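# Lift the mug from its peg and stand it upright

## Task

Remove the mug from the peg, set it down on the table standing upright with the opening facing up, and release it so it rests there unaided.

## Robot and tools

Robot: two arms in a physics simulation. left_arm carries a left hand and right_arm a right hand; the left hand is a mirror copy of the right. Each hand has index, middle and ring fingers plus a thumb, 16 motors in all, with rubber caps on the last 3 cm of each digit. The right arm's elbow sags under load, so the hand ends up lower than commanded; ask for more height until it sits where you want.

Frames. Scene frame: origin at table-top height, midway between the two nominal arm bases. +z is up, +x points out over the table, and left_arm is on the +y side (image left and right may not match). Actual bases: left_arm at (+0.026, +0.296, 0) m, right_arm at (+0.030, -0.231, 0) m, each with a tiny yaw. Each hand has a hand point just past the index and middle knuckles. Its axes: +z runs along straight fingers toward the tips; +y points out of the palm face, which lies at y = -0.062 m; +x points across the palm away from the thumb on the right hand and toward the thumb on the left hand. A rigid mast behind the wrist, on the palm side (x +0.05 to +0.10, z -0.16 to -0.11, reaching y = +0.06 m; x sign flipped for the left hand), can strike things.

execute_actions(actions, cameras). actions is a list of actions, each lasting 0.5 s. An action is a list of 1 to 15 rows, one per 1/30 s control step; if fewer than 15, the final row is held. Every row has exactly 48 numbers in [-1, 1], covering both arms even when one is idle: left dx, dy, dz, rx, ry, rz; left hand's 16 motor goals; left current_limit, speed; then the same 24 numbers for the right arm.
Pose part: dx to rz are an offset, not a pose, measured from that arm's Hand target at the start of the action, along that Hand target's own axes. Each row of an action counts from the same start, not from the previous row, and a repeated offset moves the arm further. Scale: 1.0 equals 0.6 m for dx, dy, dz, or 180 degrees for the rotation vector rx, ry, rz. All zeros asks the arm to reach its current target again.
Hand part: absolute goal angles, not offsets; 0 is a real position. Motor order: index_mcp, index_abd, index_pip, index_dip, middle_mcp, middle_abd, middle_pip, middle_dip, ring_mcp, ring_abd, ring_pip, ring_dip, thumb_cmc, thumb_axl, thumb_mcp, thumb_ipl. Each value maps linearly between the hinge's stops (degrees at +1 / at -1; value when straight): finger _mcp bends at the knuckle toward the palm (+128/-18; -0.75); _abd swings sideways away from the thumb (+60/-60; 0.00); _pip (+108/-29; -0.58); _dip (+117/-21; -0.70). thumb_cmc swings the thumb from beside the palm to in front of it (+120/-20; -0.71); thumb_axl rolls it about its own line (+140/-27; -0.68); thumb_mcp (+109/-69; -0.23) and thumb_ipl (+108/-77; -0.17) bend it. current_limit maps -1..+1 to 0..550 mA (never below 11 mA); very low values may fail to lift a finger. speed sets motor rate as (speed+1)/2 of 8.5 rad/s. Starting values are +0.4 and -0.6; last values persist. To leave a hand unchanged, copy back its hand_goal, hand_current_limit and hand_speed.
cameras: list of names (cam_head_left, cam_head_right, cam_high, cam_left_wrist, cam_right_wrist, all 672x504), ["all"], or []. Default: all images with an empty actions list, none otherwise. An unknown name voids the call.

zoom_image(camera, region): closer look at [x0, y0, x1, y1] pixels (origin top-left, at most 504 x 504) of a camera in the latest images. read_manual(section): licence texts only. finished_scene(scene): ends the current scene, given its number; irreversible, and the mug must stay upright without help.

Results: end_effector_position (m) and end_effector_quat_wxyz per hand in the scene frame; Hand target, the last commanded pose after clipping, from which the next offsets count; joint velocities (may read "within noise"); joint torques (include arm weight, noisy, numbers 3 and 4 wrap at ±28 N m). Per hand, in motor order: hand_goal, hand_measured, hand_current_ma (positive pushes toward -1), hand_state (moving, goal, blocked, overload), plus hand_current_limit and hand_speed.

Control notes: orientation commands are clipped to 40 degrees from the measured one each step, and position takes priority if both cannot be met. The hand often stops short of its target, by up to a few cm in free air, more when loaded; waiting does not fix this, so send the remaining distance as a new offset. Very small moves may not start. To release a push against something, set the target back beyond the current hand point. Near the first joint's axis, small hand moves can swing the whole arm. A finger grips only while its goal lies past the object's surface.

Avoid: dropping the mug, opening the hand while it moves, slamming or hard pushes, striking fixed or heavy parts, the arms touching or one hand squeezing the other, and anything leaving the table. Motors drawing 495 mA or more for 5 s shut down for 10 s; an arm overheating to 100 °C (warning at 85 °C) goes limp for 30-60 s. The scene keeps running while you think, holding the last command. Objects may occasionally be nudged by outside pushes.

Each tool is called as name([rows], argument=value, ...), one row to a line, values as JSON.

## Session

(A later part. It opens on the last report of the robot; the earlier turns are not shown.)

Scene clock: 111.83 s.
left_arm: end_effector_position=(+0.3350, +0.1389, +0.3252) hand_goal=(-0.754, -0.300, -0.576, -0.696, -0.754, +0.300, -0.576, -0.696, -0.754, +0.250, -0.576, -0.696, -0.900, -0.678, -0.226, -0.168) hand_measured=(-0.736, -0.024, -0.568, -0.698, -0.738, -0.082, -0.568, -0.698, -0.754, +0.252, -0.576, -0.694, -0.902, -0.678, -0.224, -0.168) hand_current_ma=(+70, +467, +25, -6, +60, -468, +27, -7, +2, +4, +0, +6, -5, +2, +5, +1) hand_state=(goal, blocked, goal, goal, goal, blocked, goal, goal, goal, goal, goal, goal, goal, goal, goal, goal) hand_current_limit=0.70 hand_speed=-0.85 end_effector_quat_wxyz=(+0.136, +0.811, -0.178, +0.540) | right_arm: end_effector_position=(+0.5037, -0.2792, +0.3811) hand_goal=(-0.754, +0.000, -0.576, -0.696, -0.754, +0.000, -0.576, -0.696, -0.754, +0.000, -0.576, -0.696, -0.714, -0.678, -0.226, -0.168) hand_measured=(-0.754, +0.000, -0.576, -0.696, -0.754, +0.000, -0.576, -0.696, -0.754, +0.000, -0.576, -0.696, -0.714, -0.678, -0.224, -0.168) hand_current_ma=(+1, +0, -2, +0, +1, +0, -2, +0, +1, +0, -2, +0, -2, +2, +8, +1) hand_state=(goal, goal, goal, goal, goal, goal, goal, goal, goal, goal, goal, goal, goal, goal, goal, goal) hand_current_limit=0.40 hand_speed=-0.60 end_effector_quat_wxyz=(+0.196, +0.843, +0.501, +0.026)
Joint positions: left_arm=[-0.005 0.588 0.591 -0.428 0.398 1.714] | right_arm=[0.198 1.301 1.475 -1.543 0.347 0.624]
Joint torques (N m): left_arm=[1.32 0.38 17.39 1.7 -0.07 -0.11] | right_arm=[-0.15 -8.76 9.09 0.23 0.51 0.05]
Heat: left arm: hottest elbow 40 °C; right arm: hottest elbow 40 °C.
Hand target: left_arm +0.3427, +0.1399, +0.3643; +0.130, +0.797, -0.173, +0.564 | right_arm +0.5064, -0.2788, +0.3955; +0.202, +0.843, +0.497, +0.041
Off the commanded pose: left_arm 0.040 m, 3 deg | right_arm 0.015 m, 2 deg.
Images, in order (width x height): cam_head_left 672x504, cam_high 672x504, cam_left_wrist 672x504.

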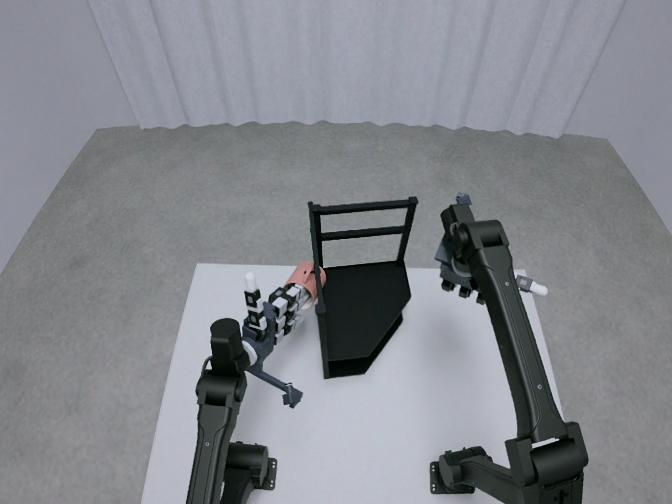

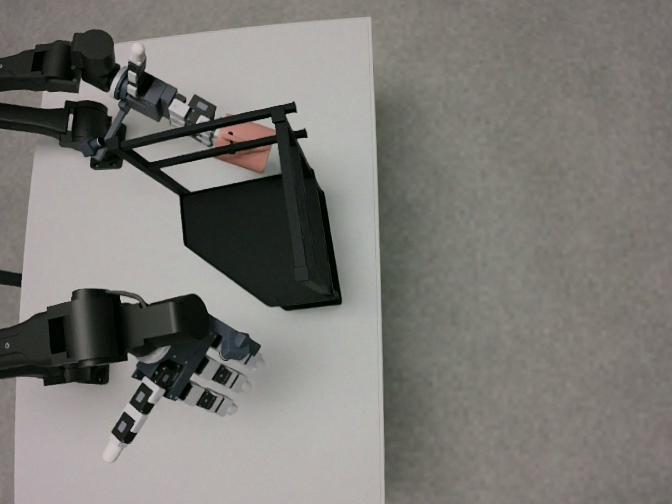

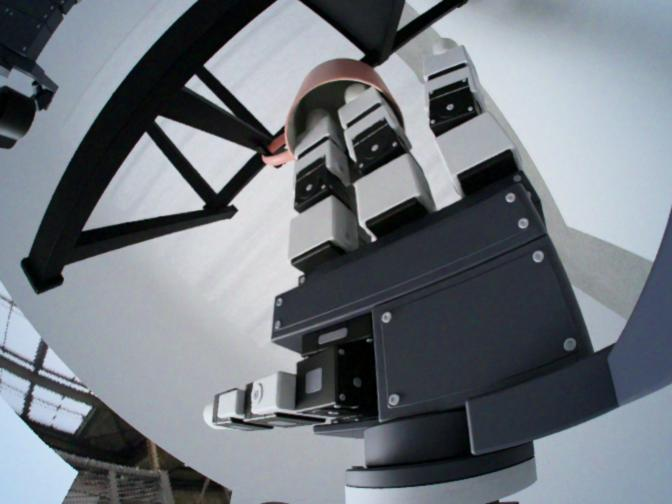

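execute_actions([
  [[0,0,0,0,0.04,0,-0.754,-0.3,-0.576,-0.696,-0.754,0.3,-0.576,-0.696,-0.754,0.25,-0.576,-0.696,-0.9,-0.678,-0.226,-0.168,0.7,-0.85,0,0,0,0,0,0,-0.754,0,-0.576,-0.696,-0.754,0,-0.576,-0.696,-0.754,0,-0.576,-0.696,-0.714,-0.678,-0.226,-0.168,0.4,-0.6]],
], cameras=["cam_left_wrist","cam_high","cam_head_left"])

zoom_image(camera="cam_left_wrist", region=[240, 60, 400, 200])

zoom_image(camera="cam_head_left", region=[285, 255, 345, 305])

zoom_image(camera="cam_high", region=[210, 115, 270, 165])

Scene clock: 113.60 s.
left_arm: end_effector_position=(+0.3421, +0.1391, +0.3341) hand_goal=(-0.754, -0.300, -0.576, -0.696, -0.754, +0.300, -0.576, -0.696, -0.754, +0.250, -0.576, -0.696, -0.900, -0.678, -0.226, -0.168) hand_measured=(-0.752, +0.140, -0.574, -0.696, -0.758, +0.210, -0.578, -0.696, -0.754, +0.252, -0.576, -0.694, -0.902, -0.678, -0.224, -0.168) hand_current_ma=(+7, +467, +3, -1, -14, -336, -3, -1, +2, +4, +0, +6, -5, +2, +5, +1) hand_state=(goal, blocked, goal, goal, goal, blocked, goal, goal, goal, goal, goal, goal, goal, goal, goal, goal) hand_current_limit=0.70 hand_speed=-0.85 end_effector_quat_wxyz=(+0.144, +0.787, -0.163, +0.577) | right_arm: end_effector_position=(+0.5037, -0.2792, +0.3811) hand_goal=(-0.754, +0.000, -0.576, -0.696, -0.754, +0.000, -0.576, -0.696, -0.754, +0.000, -0.576, -0.696, -0.714, -0.678, -0.226, -0.168) hand_measured=(-0.754, +0.000, -0.576, -0.696, -0.754, +0.000, -0.576, -0.696, -0.754, +0.000, -0.576, -0.696, -0.714, -0.678, -0.224, -0.168) hand_current_ma=(+1, +0, -2, +0, +1, +0, -2, +0, +1, +0, -2, +0, -2, +2, +8, +1) hand_state=(goal, goal, goal, goal, goal, goal, goal, goal, goal, goal, goal, goal, goal, goal, goal, goal) hand_current_limit=0.40 hand_speed=-0.60 end_effector_quat_wxyz=(+0.196, +0.843, +0.501, +0.026)
Joint positions: left_arm=[-0.005 0.586 0.553 -0.291 0.4 1.661] | right_arm=[0.198 1.301 1.475 -1.543 0.347 0.624]
Joint torques (N m): left_arm=[2.32 -1.49 13.42 3.92 0.46 -0.08] | right_arm=[-0.73 -9.23 9.31 0.25 0.44 0.03]
Heat: left arm: hottest elbow 41 °C; right arm: hottest elbow 41 °C.
Hand target: left_arm +0.3426, +0.1399, +0.3643; +0.141, +0.760, -0.164, +0.613 | right_arm +0.5064, -0.2788, +0.3955; +0.202, +0.843, +0.497, +0.041
Off the commanded pose: left_arm 0.030 m, 5 deg | right_arm 0.015 m, 2 deg.
Images, in order (width x height): cam_head_left 672x504, cam_high 672x504, cam_left_wrist 672x504.

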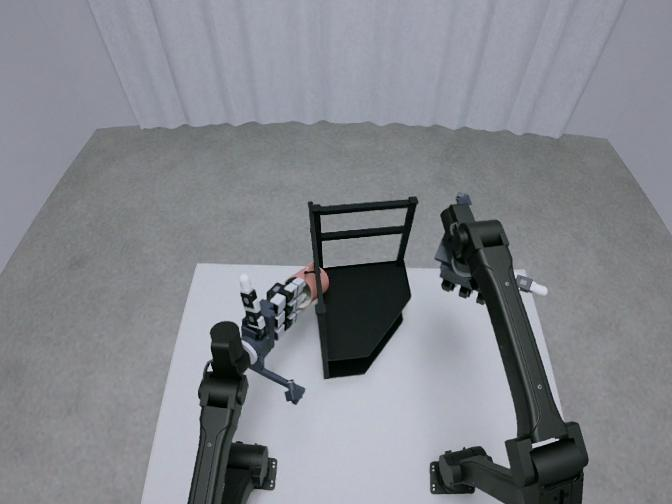

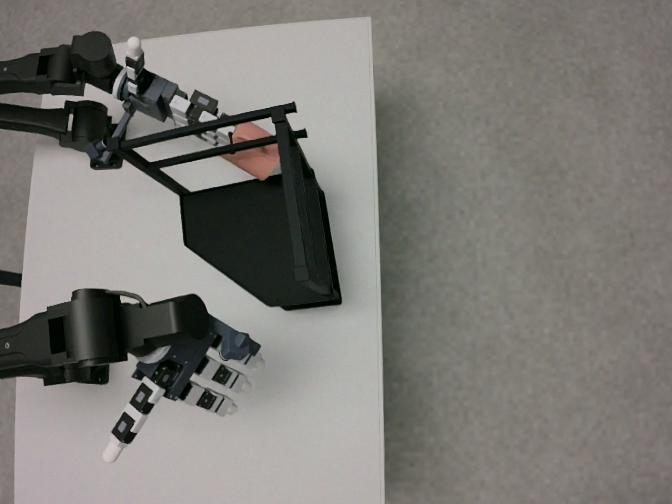

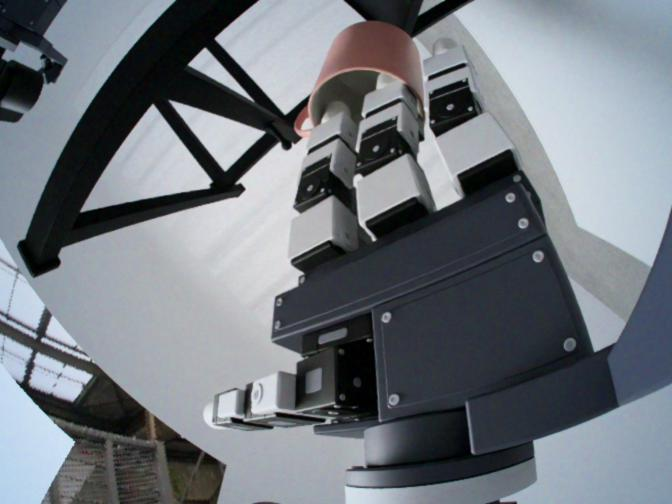

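Scaled by 3.150 from the camera's 672x504 image, which has a finer 960x720 frame.

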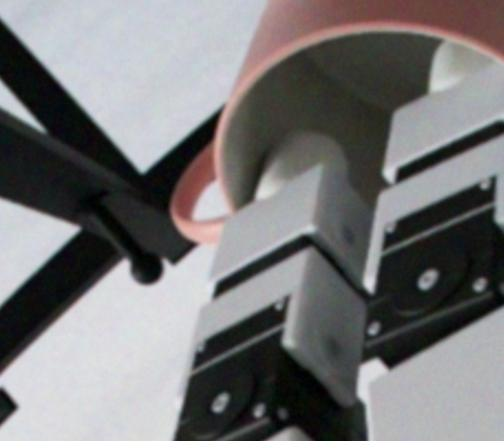

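Scaled by 8.400.

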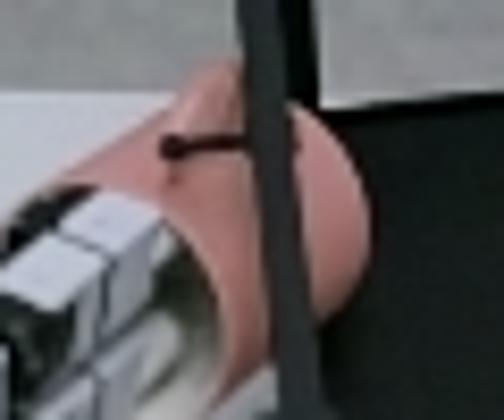

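Scaled by 8.400.

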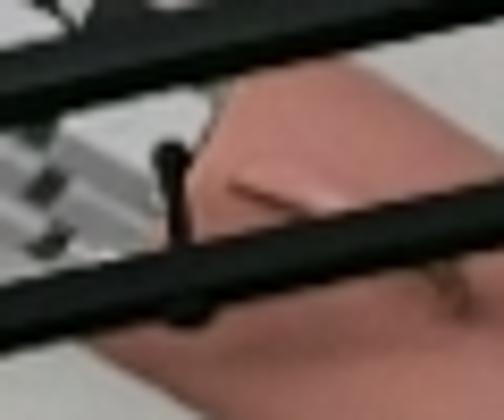

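execute_actions([
  [[0,0,0,0,0,0,-0.754,-0.3,-0.576,-0.696,-0.754,0.35,-0.576,-0.696,-0.754,-0.2,-0.576,-0.696,-0.9,-0.678,-0.226,-0.168,0.7,-0.8,0,0,0,0,0,0,-0.754,0,-0.576,-0.696,-0.754,0,-0.576,-0.696,-0.754,0,-0.576,-0.696,-0.714,-0.678,-0.226,-0.168,0.4,-0.6]],
], cameras=["cam_left_wrist","cam_high","cam_head_left"])

zoom_image(camera="cam_left_wrist", region=[240, 0, 480, 200])

zoom_image(camera="cam_head_left", region=[270, 245, 350, 315])

zoom_image(camera="cam_high", region=[180, 100, 290, 185])

Scene clock: 115.00 s.
left_arm: end_effector_position=(+0.3421, +0.1391, +0.3343) hand_goal=(-0.754, -0.300, -0.576, -0.696, -0.754, +0.350, -0.576, -0.696, -0.754, -0.200, -0.576, -0.696, -0.900, -0.678, -0.226, -0.168) hand_measured=(-0.750, +0.176, -0.574, -0.696, -0.760, +0.254, -0.578, -0.696, -0.754, +0.132, -0.576, -0.694, -0.902, -0.678, -0.224, -0.168) hand_current_ma=(+16, +467, +5, -1, -19, -360, -3, -1, -2, +467, +0, +6, -5, +2, +5, +1) hand_state=(goal, blocked, goal, goal, goal, blocked, goal, goal, goal, blocked, goal, goal, goal, goal, goal, goal) hand_current_limit=0.70 hand_speed=-0.80 end_effector_quat_wxyz=(+0.144, +0.787, -0.163, +0.577) | right_arm: end_effector_position=(+0.5037, -0.2792, +0.3811) hand_goal=(-0.754, +0.000, -0.576, -0.696, -0.754, +0.000, -0.576, -0.696, -0.754, +0.000, -0.576, -0.696, -0.714, -0.678, -0.226, -0.168) hand_measured=(-0.754, +0.000, -0.576, -0.696, -0.754, +0.000, -0.576, -0.696, -0.754, +0.000, -0.576, -0.696, -0.714, -0.678, -0.224, -0.168) hand_current_ma=(+1, +0, -2, +0, +1, +0, -2, +0, +1, +0, -2, +0, -2, +2, +8, +1) hand_state=(goal, goal, goal, goal, goal, goal, goal, goal, goal, goal, goal, goal, goal, goal, goal, goal) hand_current_limit=0.40 hand_speed=-0.60 end_effector_quat_wxyz=(+0.196, +0.843, +0.501, +0.026)
Joint positions: left_arm=[-0.005 0.586 0.553 -0.29 0.4 1.661] | right_arm=[0.198 1.301 1.475 -1.543 0.347 0.624]
Joint torques (N m): left_arm=[1.73 -1.44 13.41 3.95 0.43 -0.11] | right_arm=[-0.79 -8.59 9.14 0.32 0.49 0.04]
Heat: left arm: hottest elbow 41 °C; right arm: hottest elbow 41 °C.
Hand target: left_arm +0.3426, +0.1399, +0.3642; +0.141, +0.760, -0.164, +0.613 | right_arm +0.5064, -0.2788, +0.3955; +0.202, +0.843, +0.497, +0.041
Off the commanded pose: left_arm 0.030 m, 5 deg | right_arm 0.015 m, 2 deg.
Images, in order (width x height): cam_head_left 672x504, cam_high 672x504, cam_left_wrist 672x504.

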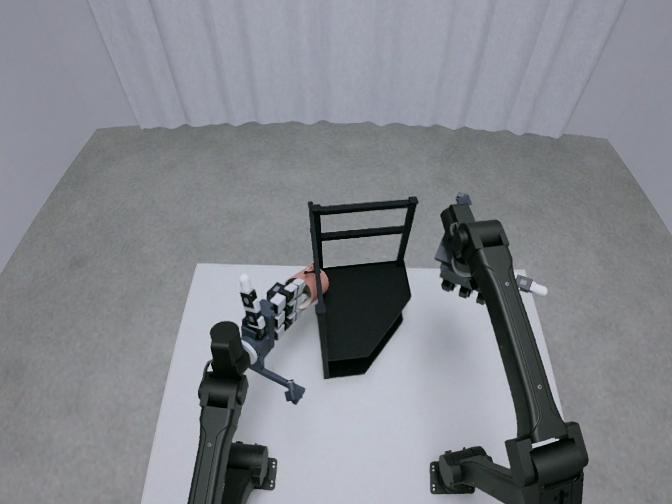

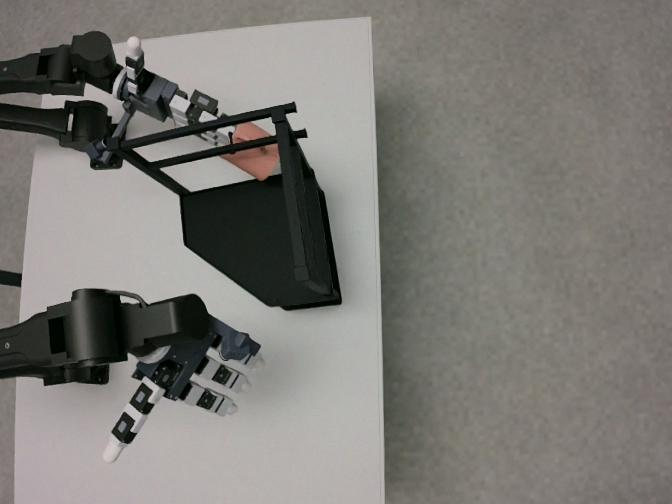

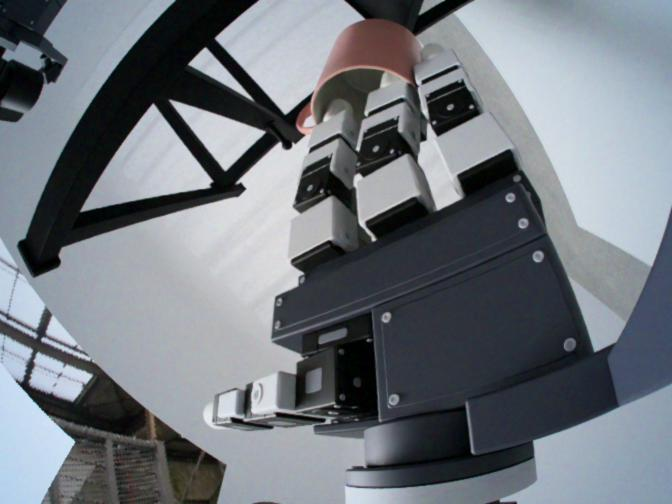

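Scaled by 2.100 from the camera's 672x504 image, which has a finer 960x720 frame.

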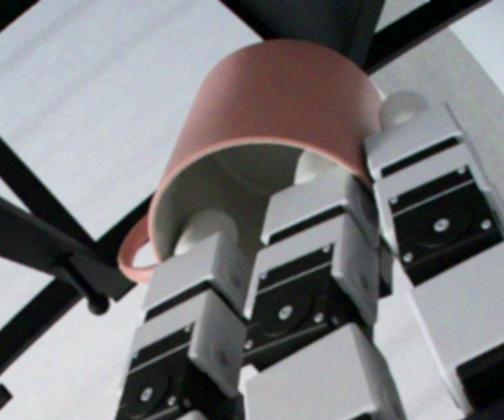

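Scaled by 6.300.

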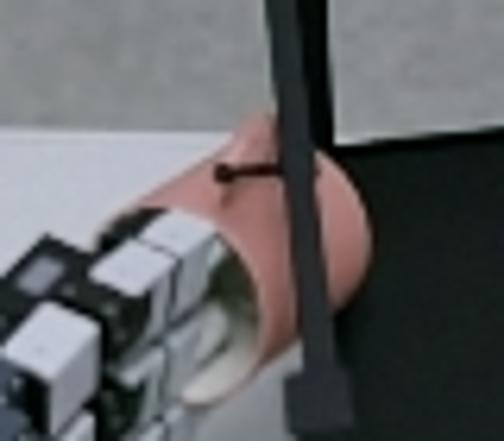

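Scaled by 4.582.

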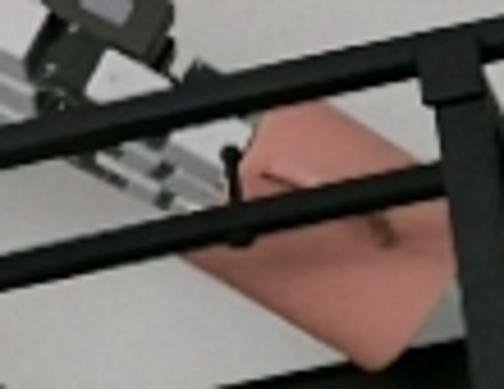

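execute_actions([
  [[-0.014,-0.04,-0.016,0,0,0,-0.754,-0.3,-0.576,-0.696,-0.754,0.35,-0.576,-0.696,-0.754,-0.2,-0.576,-0.696,-0.9,-0.678,-0.226,-0.168,0.7,-0.8,0,0,0,0,0,0,-0.754,0,-0.576,-0.696,-0.754,0,-0.576,-0.696,-0.754,0,-0.576,-0.696,-0.714,-0.678,-0.226,-0.168,0.4,-0.6]],
  [[-0.014,-0.04,-0.016,0,0,0,-0.754,-0.3,-0.576,-0.696,-0.754,0.35,-0.576,-0.696,-0.754,-0.2,-0.576,-0.696,-0.9,-0.678,-0.226,-0.168,0.7,-0.8,0,0,0,0,0,0,-0.754,0,-0.576,-0.696,-0.754,0,-0.576,-0.696,-0.754,0,-0.576,-0.696,-0.714,-0.678,-0.226,-0.168,0.4,-0.6]],
], cameras=["cam_left_wrist","cam_high","cam_head_left"])

zoom_image(camera="cam_left_wrist", region=[240, 0, 480, 200])

zoom_image(camera="cam_high", region=[180, 100, 290, 185])

Scene clock: 117.00 s.
left_arm: end_effector_position=(+0.3420, +0.1908, +0.3308) hand_goal=(-0.754, -0.300, -0.576, -0.696, -0.754, +0.350, -0.576, -0.696, -0.754, -0.200, -0.576, -0.696, -0.900, -0.678, -0.226, -0.168) hand_measured=(-0.760, +0.162, -0.578, -0.696, -0.758, +0.252, -0.578, -0.698, -0.758, +0.128, -0.578, -0.696, -0.902, -0.678, -0.224, -0.168) hand_current_ma=(-18, +467, -8, -1, -16, -364, -8, -5, -10, +467, -3, +2, -5, +2, +5, +1) hand_state=(goal, blocked, goal, goal, goal, blocked, goal, goal, goal, blocked, goal, goal, goal, goal, goal, goal) hand_current_limit=0.70 hand_speed=-0.80 end_effector_quat_wxyz=(+0.154, +0.783, -0.150, +0.584) | right_arm: end_effector_position=(+0.5037, -0.2792, +0.3811) hand_goal=(-0.754, +0.000, -0.576, -0.696, -0.754, +0.000, -0.576, -0.696, -0.754, +0.000, -0.576, -0.696, -0.714, -0.678, -0.226, -0.168) hand_measured=(-0.754, +0.000, -0.576, -0.696, -0.754, +0.000, -0.576, -0.696, -0.754, +0.000, -0.576, -0.696, -0.714, -0.678, -0.224, -0.168) hand_current_ma=(+1, +0, -2, +0, +1, +0, -2, +0, +1, +0, -2, +0, -2, +2, +8, +1) hand_state=(goal, goal, goal, goal, goal, goal, goal, goal, goal, goal, goal, goal, goal, goal, goal, goal) hand_current_limit=0.40 hand_speed=-0.60 end_effector_quat_wxyz=(+0.196, +0.843, +0.501, +0.026)
Joint positions: left_arm=[0.256 0.604 0.536 -0.28 0.65 1.718] | right_arm=[0.198 1.301 1.475 -1.543 0.347 0.624]
Joint torques (N m): left_arm=[1.79 -0.56 12.97 3.55 0.88 0.12] | right_arm=[-0.44 -8.7 9.09 0.38 0.49 -0.01]
Heat: left arm: hottest elbow 41 °C; right arm: hottest elbow 41 °C.
Hand target: left_arm +0.3426, +0.1926, +0.3512; +0.141, +0.760, -0.164, +0.613 | right_arm +0.5064, -0.2788, +0.3955; +0.202, +0.843, +0.497, +0.041
Off the commanded pose: left_arm 0.020 m, 5 deg | right_arm 0.015 m, 2 deg.
Images, in order (width x height): cam_head_left 672x504, cam_high 672x504, cam_left_wrist 672x504.

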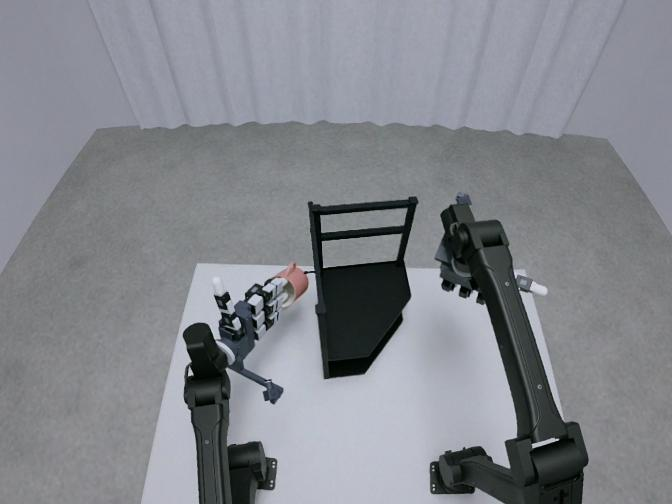

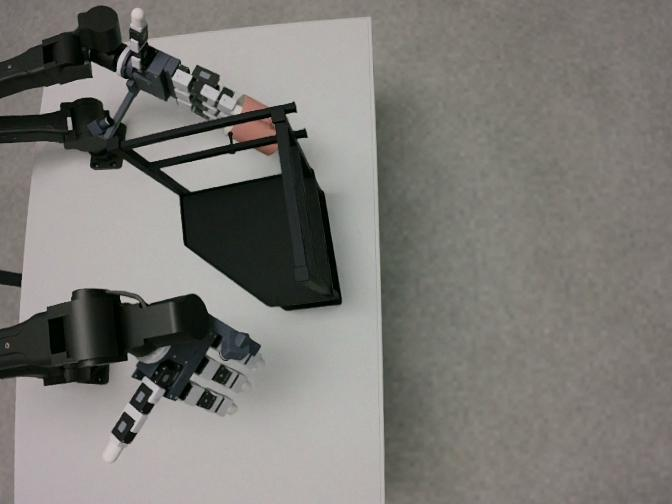

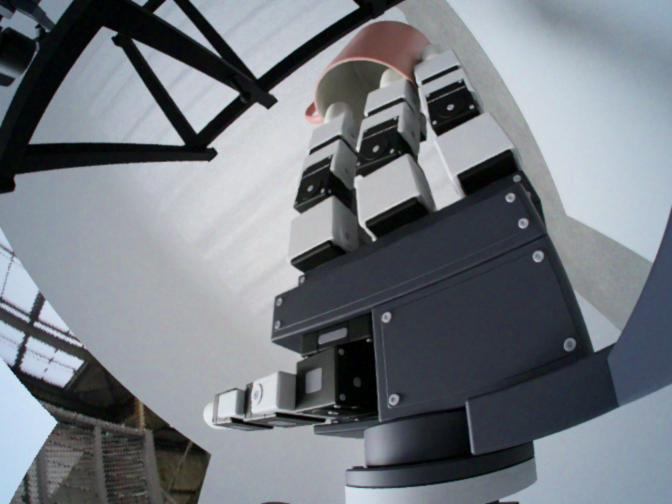

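Scaled by 2.100 from the camera's 672x504 image, which has a finer 960x720 frame.

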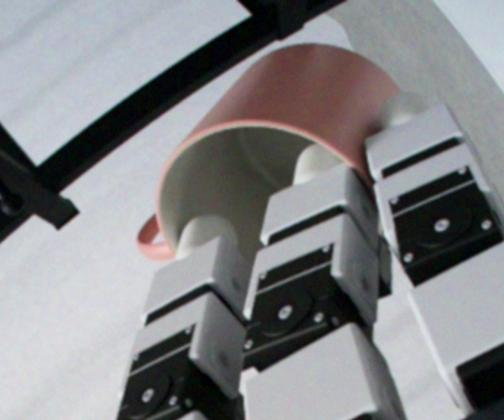

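Scaled by 4.582.

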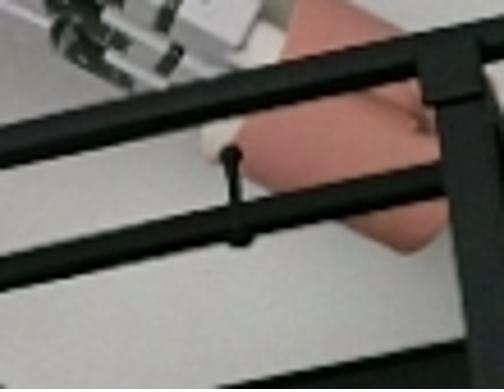

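execute_actions([
  [[0.0193,-0.0602,-0.0328,0.0679,0.0009,-0.0145,-0.754,-0.3,-0.576,-0.696,-0.754,0.35,-0.576,-0.696,-0.754,-0.2,-0.576,-0.696,-0.9,-0.678,-0.226,-0.168,0.7,-0.8,0,0,0,0,0,0,-0.754,0,-0.576,-0.696,-0.754,0,-0.576,-0.696,-0.754,0,-0.576,-0.696,-0.714,-0.678,-0.226,-0.168,0.4,-0.6]],
  [[0.0223,-0.0648,-0.0193,0.0679,0.0009,-0.0145,-0.754,-0.3,-0.576,-0.696,-0.754,0.35,-0.576,-0.696,-0.754,-0.2,-0.576,-0.696,-0.9,-0.678,-0.226,-0.168,0.7,-0.8,0,0,0,0,0,0,-0.754,0,-0.576,-0.696,-0.754,0,-0.576,-0.696,-0.754,0,-0.576,-0.696,-0.714,-0.678,-0.226,-0.168,0.4,-0.6]],
], cameras=["cam_left_wrist","cam_high","cam_head_left"])

zoom_image(camera="cam_left_wrist", region=[240, 0, 480, 200])

Scene clock: 119.93 s.
left_arm: end_effector_position=(+0.3461, +0.2713, +0.3426) hand_goal=(-0.754, -0.300, -0.576, -0.696, -0.754, +0.350, -0.576, -0.696, -0.754, -0.200, -0.576, -0.696, -0.900, -0.678, -0.226, -0.168) hand_measured=(-0.756, +0.152, -0.578, -0.696, -0.756, +0.252, -0.578, -0.696, -0.760, +0.134, -0.582, -0.700, -0.902, -0.678, -0.224, -0.168) hand_current_ma=(-4, +467, -7, -1, -8, -367, -6, -2, -21, +467, -17, -10, -5, +2, +5, +1) hand_state=(goal, blocked, goal, goal, goal, blocked, goal, goal, goal, blocked, goal, goal, goal, goal, goal, goal) hand_current_limit=0.70 hand_speed=-0.80 end_effector_quat_wxyz=(+0.013, +0.800, +0.008, +0.600) | right_arm: end_effector_position=(+0.5037, -0.2792, +0.3811) hand_goal=(-0.754, +0.000, -0.576, -0.696, -0.754, +0.000, -0.576, -0.696, -0.754, +0.000, -0.576, -0.696, -0.714, -0.678, -0.226, -0.168) hand_measured=(-0.754, +0.000, -0.576, -0.696, -0.754, +0.000, -0.576, -0.696, -0.754, +0.000, -0.576, -0.696, -0.714, -0.678, -0.224, -0.168) hand_current_ma=(+1, +0, -2, +0, +1, +0, -2, +0, +1, +0, -2, +0, -2, +2, +8, +1) hand_state=(goal, goal, goal, goal, goal, goal, goal, goal, goal, goal, goal, goal, goal, goal, goal, goal) hand_current_limit=0.40 hand_speed=-0.60 end_effector_quat_wxyz=(+0.196, +0.843, +0.501, +0.026)
Joint positions: left_arm=[0.423 0.441 0.534 -0.399 0.395 1.66] | right_arm=[0.198 1.301 1.475 -1.543 0.347 0.624]
Joint torques (N m): left_arm=[2.37 -0.09 16.01 2.22 0.62 -0.12] | right_arm=[-0.5 -8.41 9.1 0.32 0.51 0.04]
Heat: left arm: hottest elbow 41 °C; right arm: hottest elbow 41 °C.
Hand target: left_arm +0.3427, +0.2726, +0.3811; +0.005, +0.777, +0.004, +0.629 | right_arm +0.5064, -0.2788, +0.3955; +0.202, +0.843, +0.497, +0.041
Off the commanded pose: left_arm 0.039 m, 4 deg | right_arm 0.015 m, 2 deg.
Images, in order (width x height): cam_head_left 672x504, cam_high 672x504, cam_left_wrist 672x504.

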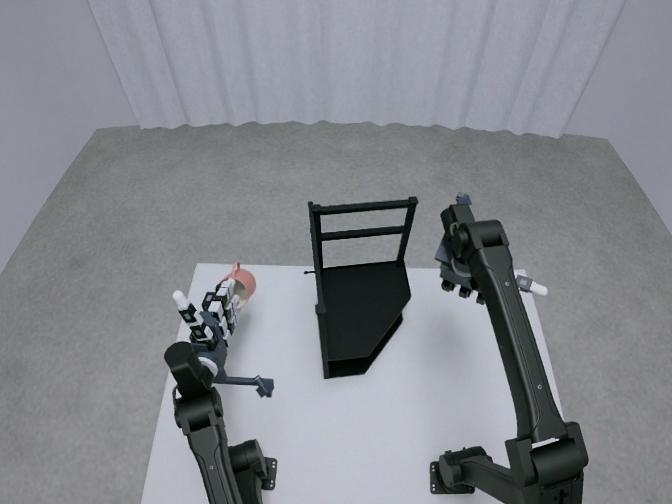

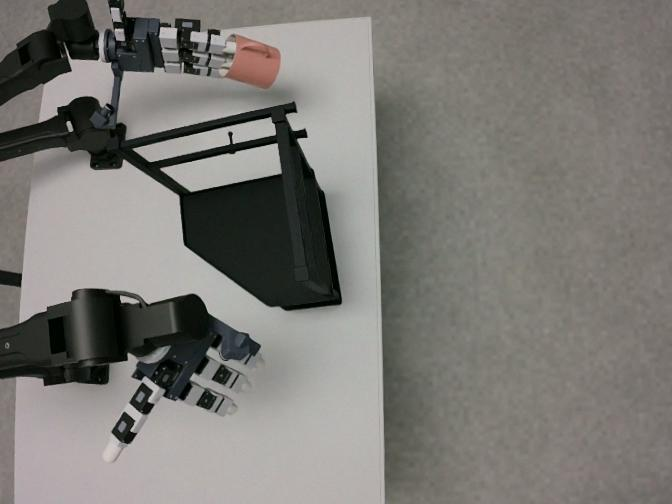

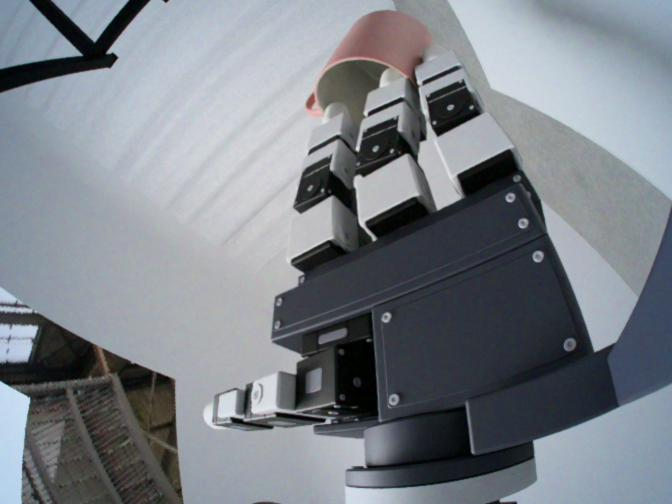

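Scaled by 2.100 from the camera's 672x504 image, which has a finer 960x720 frame.

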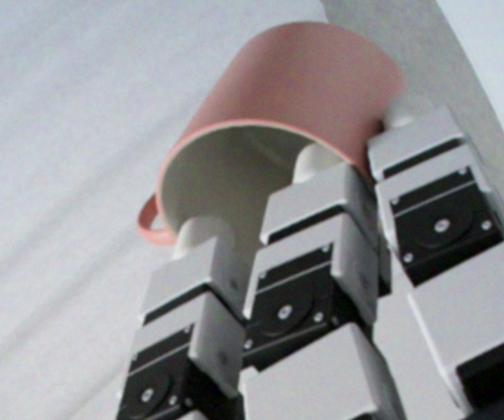

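execute_actions([
  [[0.0215,0,0.021,0,-0.078,0,-0.754,-0.3,-0.576,-0.696,-0.754,0.35,-0.576,-0.696,-0.754,-0.2,-0.576,-0.696,-0.9,-0.678,-0.226,-0.168,0.7,-0.8,0,0,0,0,0,0,-0.754,0,-0.576,-0.696,-0.754,0,-0.576,-0.696,-0.754,0,-0.576,-0.696,-0.714,-0.678,-0.226,-0.168,0.4,-0.6]],
  [[0.026,0,0.0152,0,-0.078,0,-0.754,-0.3,-0.576,-0.696,-0.754,0.35,-0.576,-0.696,-0.754,-0.2,-0.576,-0.696,-0.9,-0.678,-0.226,-0.168,0.7,-0.8,0,0,0,0,0,0,-0.754,0,-0.576,-0.696,-0.754,0,-0.576,-0.696,-0.754,0,-0.576,-0.696,-0.714,-0.678,-0.226,-0.168,0.4,-0.6]],
  [[0.0288,0,0.0085,0,-0.078,0,-0.754,-0.3,-0.576,-0.696,-0.754,0.35,-0.576,-0.696,-0.754,-0.2,-0.576,-0.696,-0.9,-0.678,-0.226,-0.168,0.7,-0.8,0,0,0,0,0,0,-0.754,0,-0.576,-0.696,-0.754,0,-0.576,-0.696,-0.754,0,-0.576,-0.696,-0.714,-0.678,-0.226,-0.168,0.4,-0.6]],
], cameras=["cam_left_wrist","cam_high","cam_head_left"])

zoom_image(camera="cam_left_wrist", region=[240, 0, 480, 200])

zoom_image(camera="cam_head_left", region=[180, 240, 320, 350])

Scene clock: 123.03 s.
left_arm: end_effector_position=(+0.3847, +0.2758, +0.3944) hand_goal=(-0.754, -0.300, -0.576, -0.696, -0.754, +0.350, -0.576, -0.696, -0.754, -0.200, -0.576, -0.696, -0.900, -0.678, -0.226, -0.168) hand_measured=(-0.754, -0.290, -0.578, -0.696, -0.756, +0.294, -0.578, -0.696, -0.756, +0.094, -0.578, -0.698, -0.902, -0.678, -0.224, -0.168) hand_current_ma=(+0, +27, -4, -1, -3, -192, -4, -2, -6, +467, -8, -6, -5, +2, +6, +1) hand_state=(goal, goal, goal, goal, goal, blocked, goal, goal, goal, blocked, goal, goal, goal, goal, goal, goal) hand_current_limit=0.70 hand_speed=-0.80 end_effector_quat_wxyz=(+0.010, +0.954, +0.013, +0.300) | right_arm: end_effector_position=(+0.5037, -0.2792, +0.3811) hand_goal=(-0.754, +0.000, -0.576, -0.696, -0.754, +0.000, -0.576, -0.696, -0.754, +0.000, -0.576, -0.696, -0.714, -0.678, -0.226, -0.168) hand_measured=(-0.754, +0.000, -0.576, -0.696, -0.754, +0.000, -0.576, -0.696, -0.754, +0.000, -0.576, -0.696, -0.714, -0.678, -0.224, -0.168) hand_current_ma=(+1, +0, -2, +0, +1, +0, -2, +0, +1, +0, -2, +0, -2, +2, +8, +1) hand_state=(goal, goal, goal, goal, goal, goal, goal, goal, goal, goal, goal, goal, goal, goal, goal, goal) hand_current_limit=0.40 hand_speed=-0.60 end_effector_quat_wxyz=(+0.196, +0.843, +0.501, +0.026)
Joint positions: left_arm=[0.295 0.905 1.204 -1.279 0.166 1.765] | right_arm=[0.198 1.301 1.475 -1.543 0.347 0.624]
Joint torques (N m): left_arm=[-0.09 -1.79 14.48 0.81 0.18 0.15] | right_arm=[-0.26 -9 9.32 0.39 0.47 -0.01]
Heat: left arm: hottest elbow 42 °C; right arm: hottest elbow 41 °C.
Hand target: left_arm +0.3878, +0.2730, +0.4111; +0.006, +0.951, +0.002, +0.308 | right_arm +0.5064, -0.2788, +0.3955; +0.202, +0.843, +0.497, +0.041
Off the commanded pose: left_arm 0.017 m, 2 deg | right_arm 0.015 m, 2 deg.
Images, in order (width x height): cam_head_left 672x504, cam_high 672x504, cam_left_wrist 672x504.

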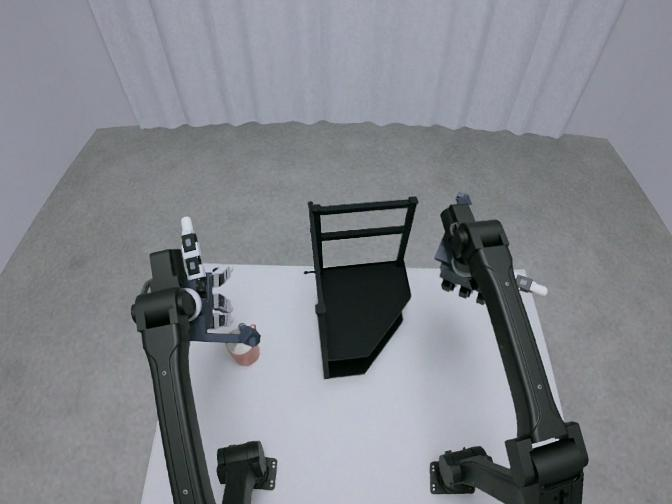

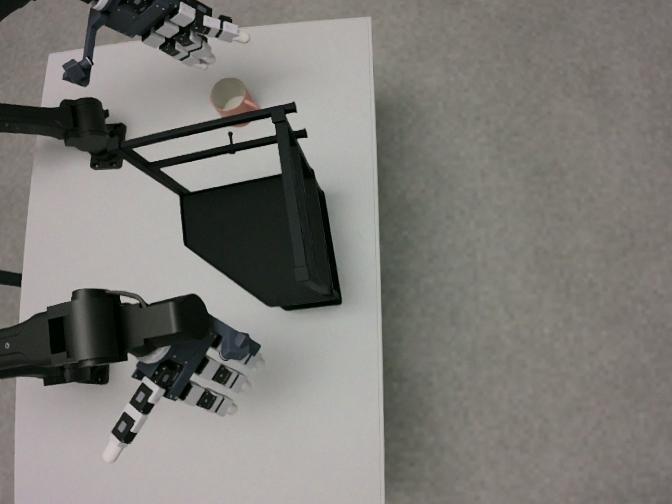

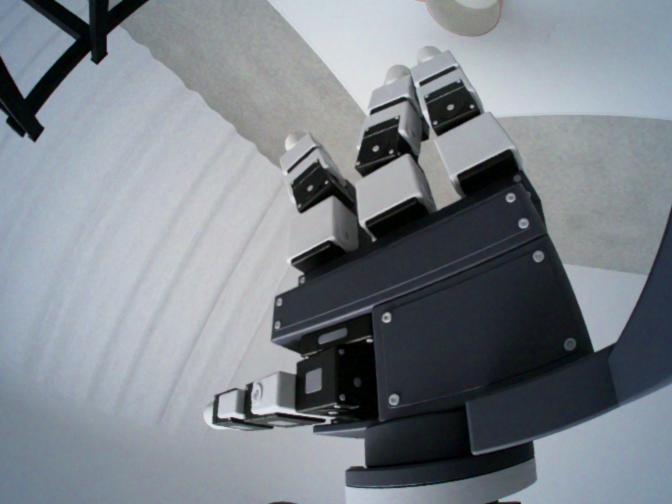

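Scaled by 2.100 from the camera's 672x504 image, which has a finer 960x720 frame.

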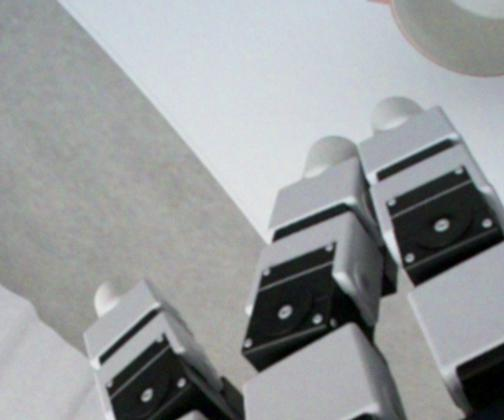

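Scaled by 3.600.

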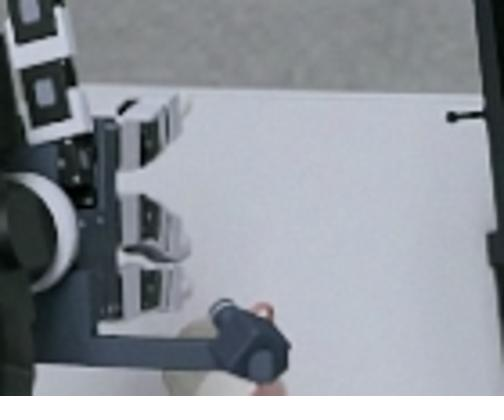

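zoom_image(camera="cam_high", region=[190, 60, 290, 140])

Scaled by 5.040.

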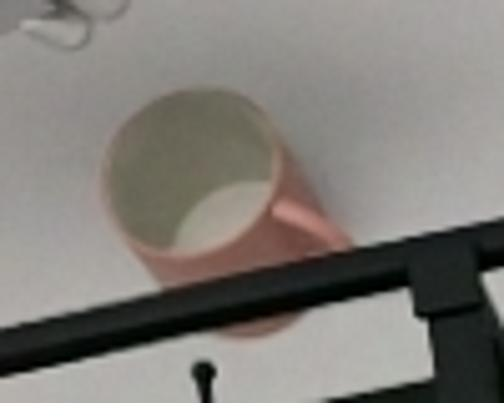

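finished_scene(scene=1)

The scene is finished: the task was done.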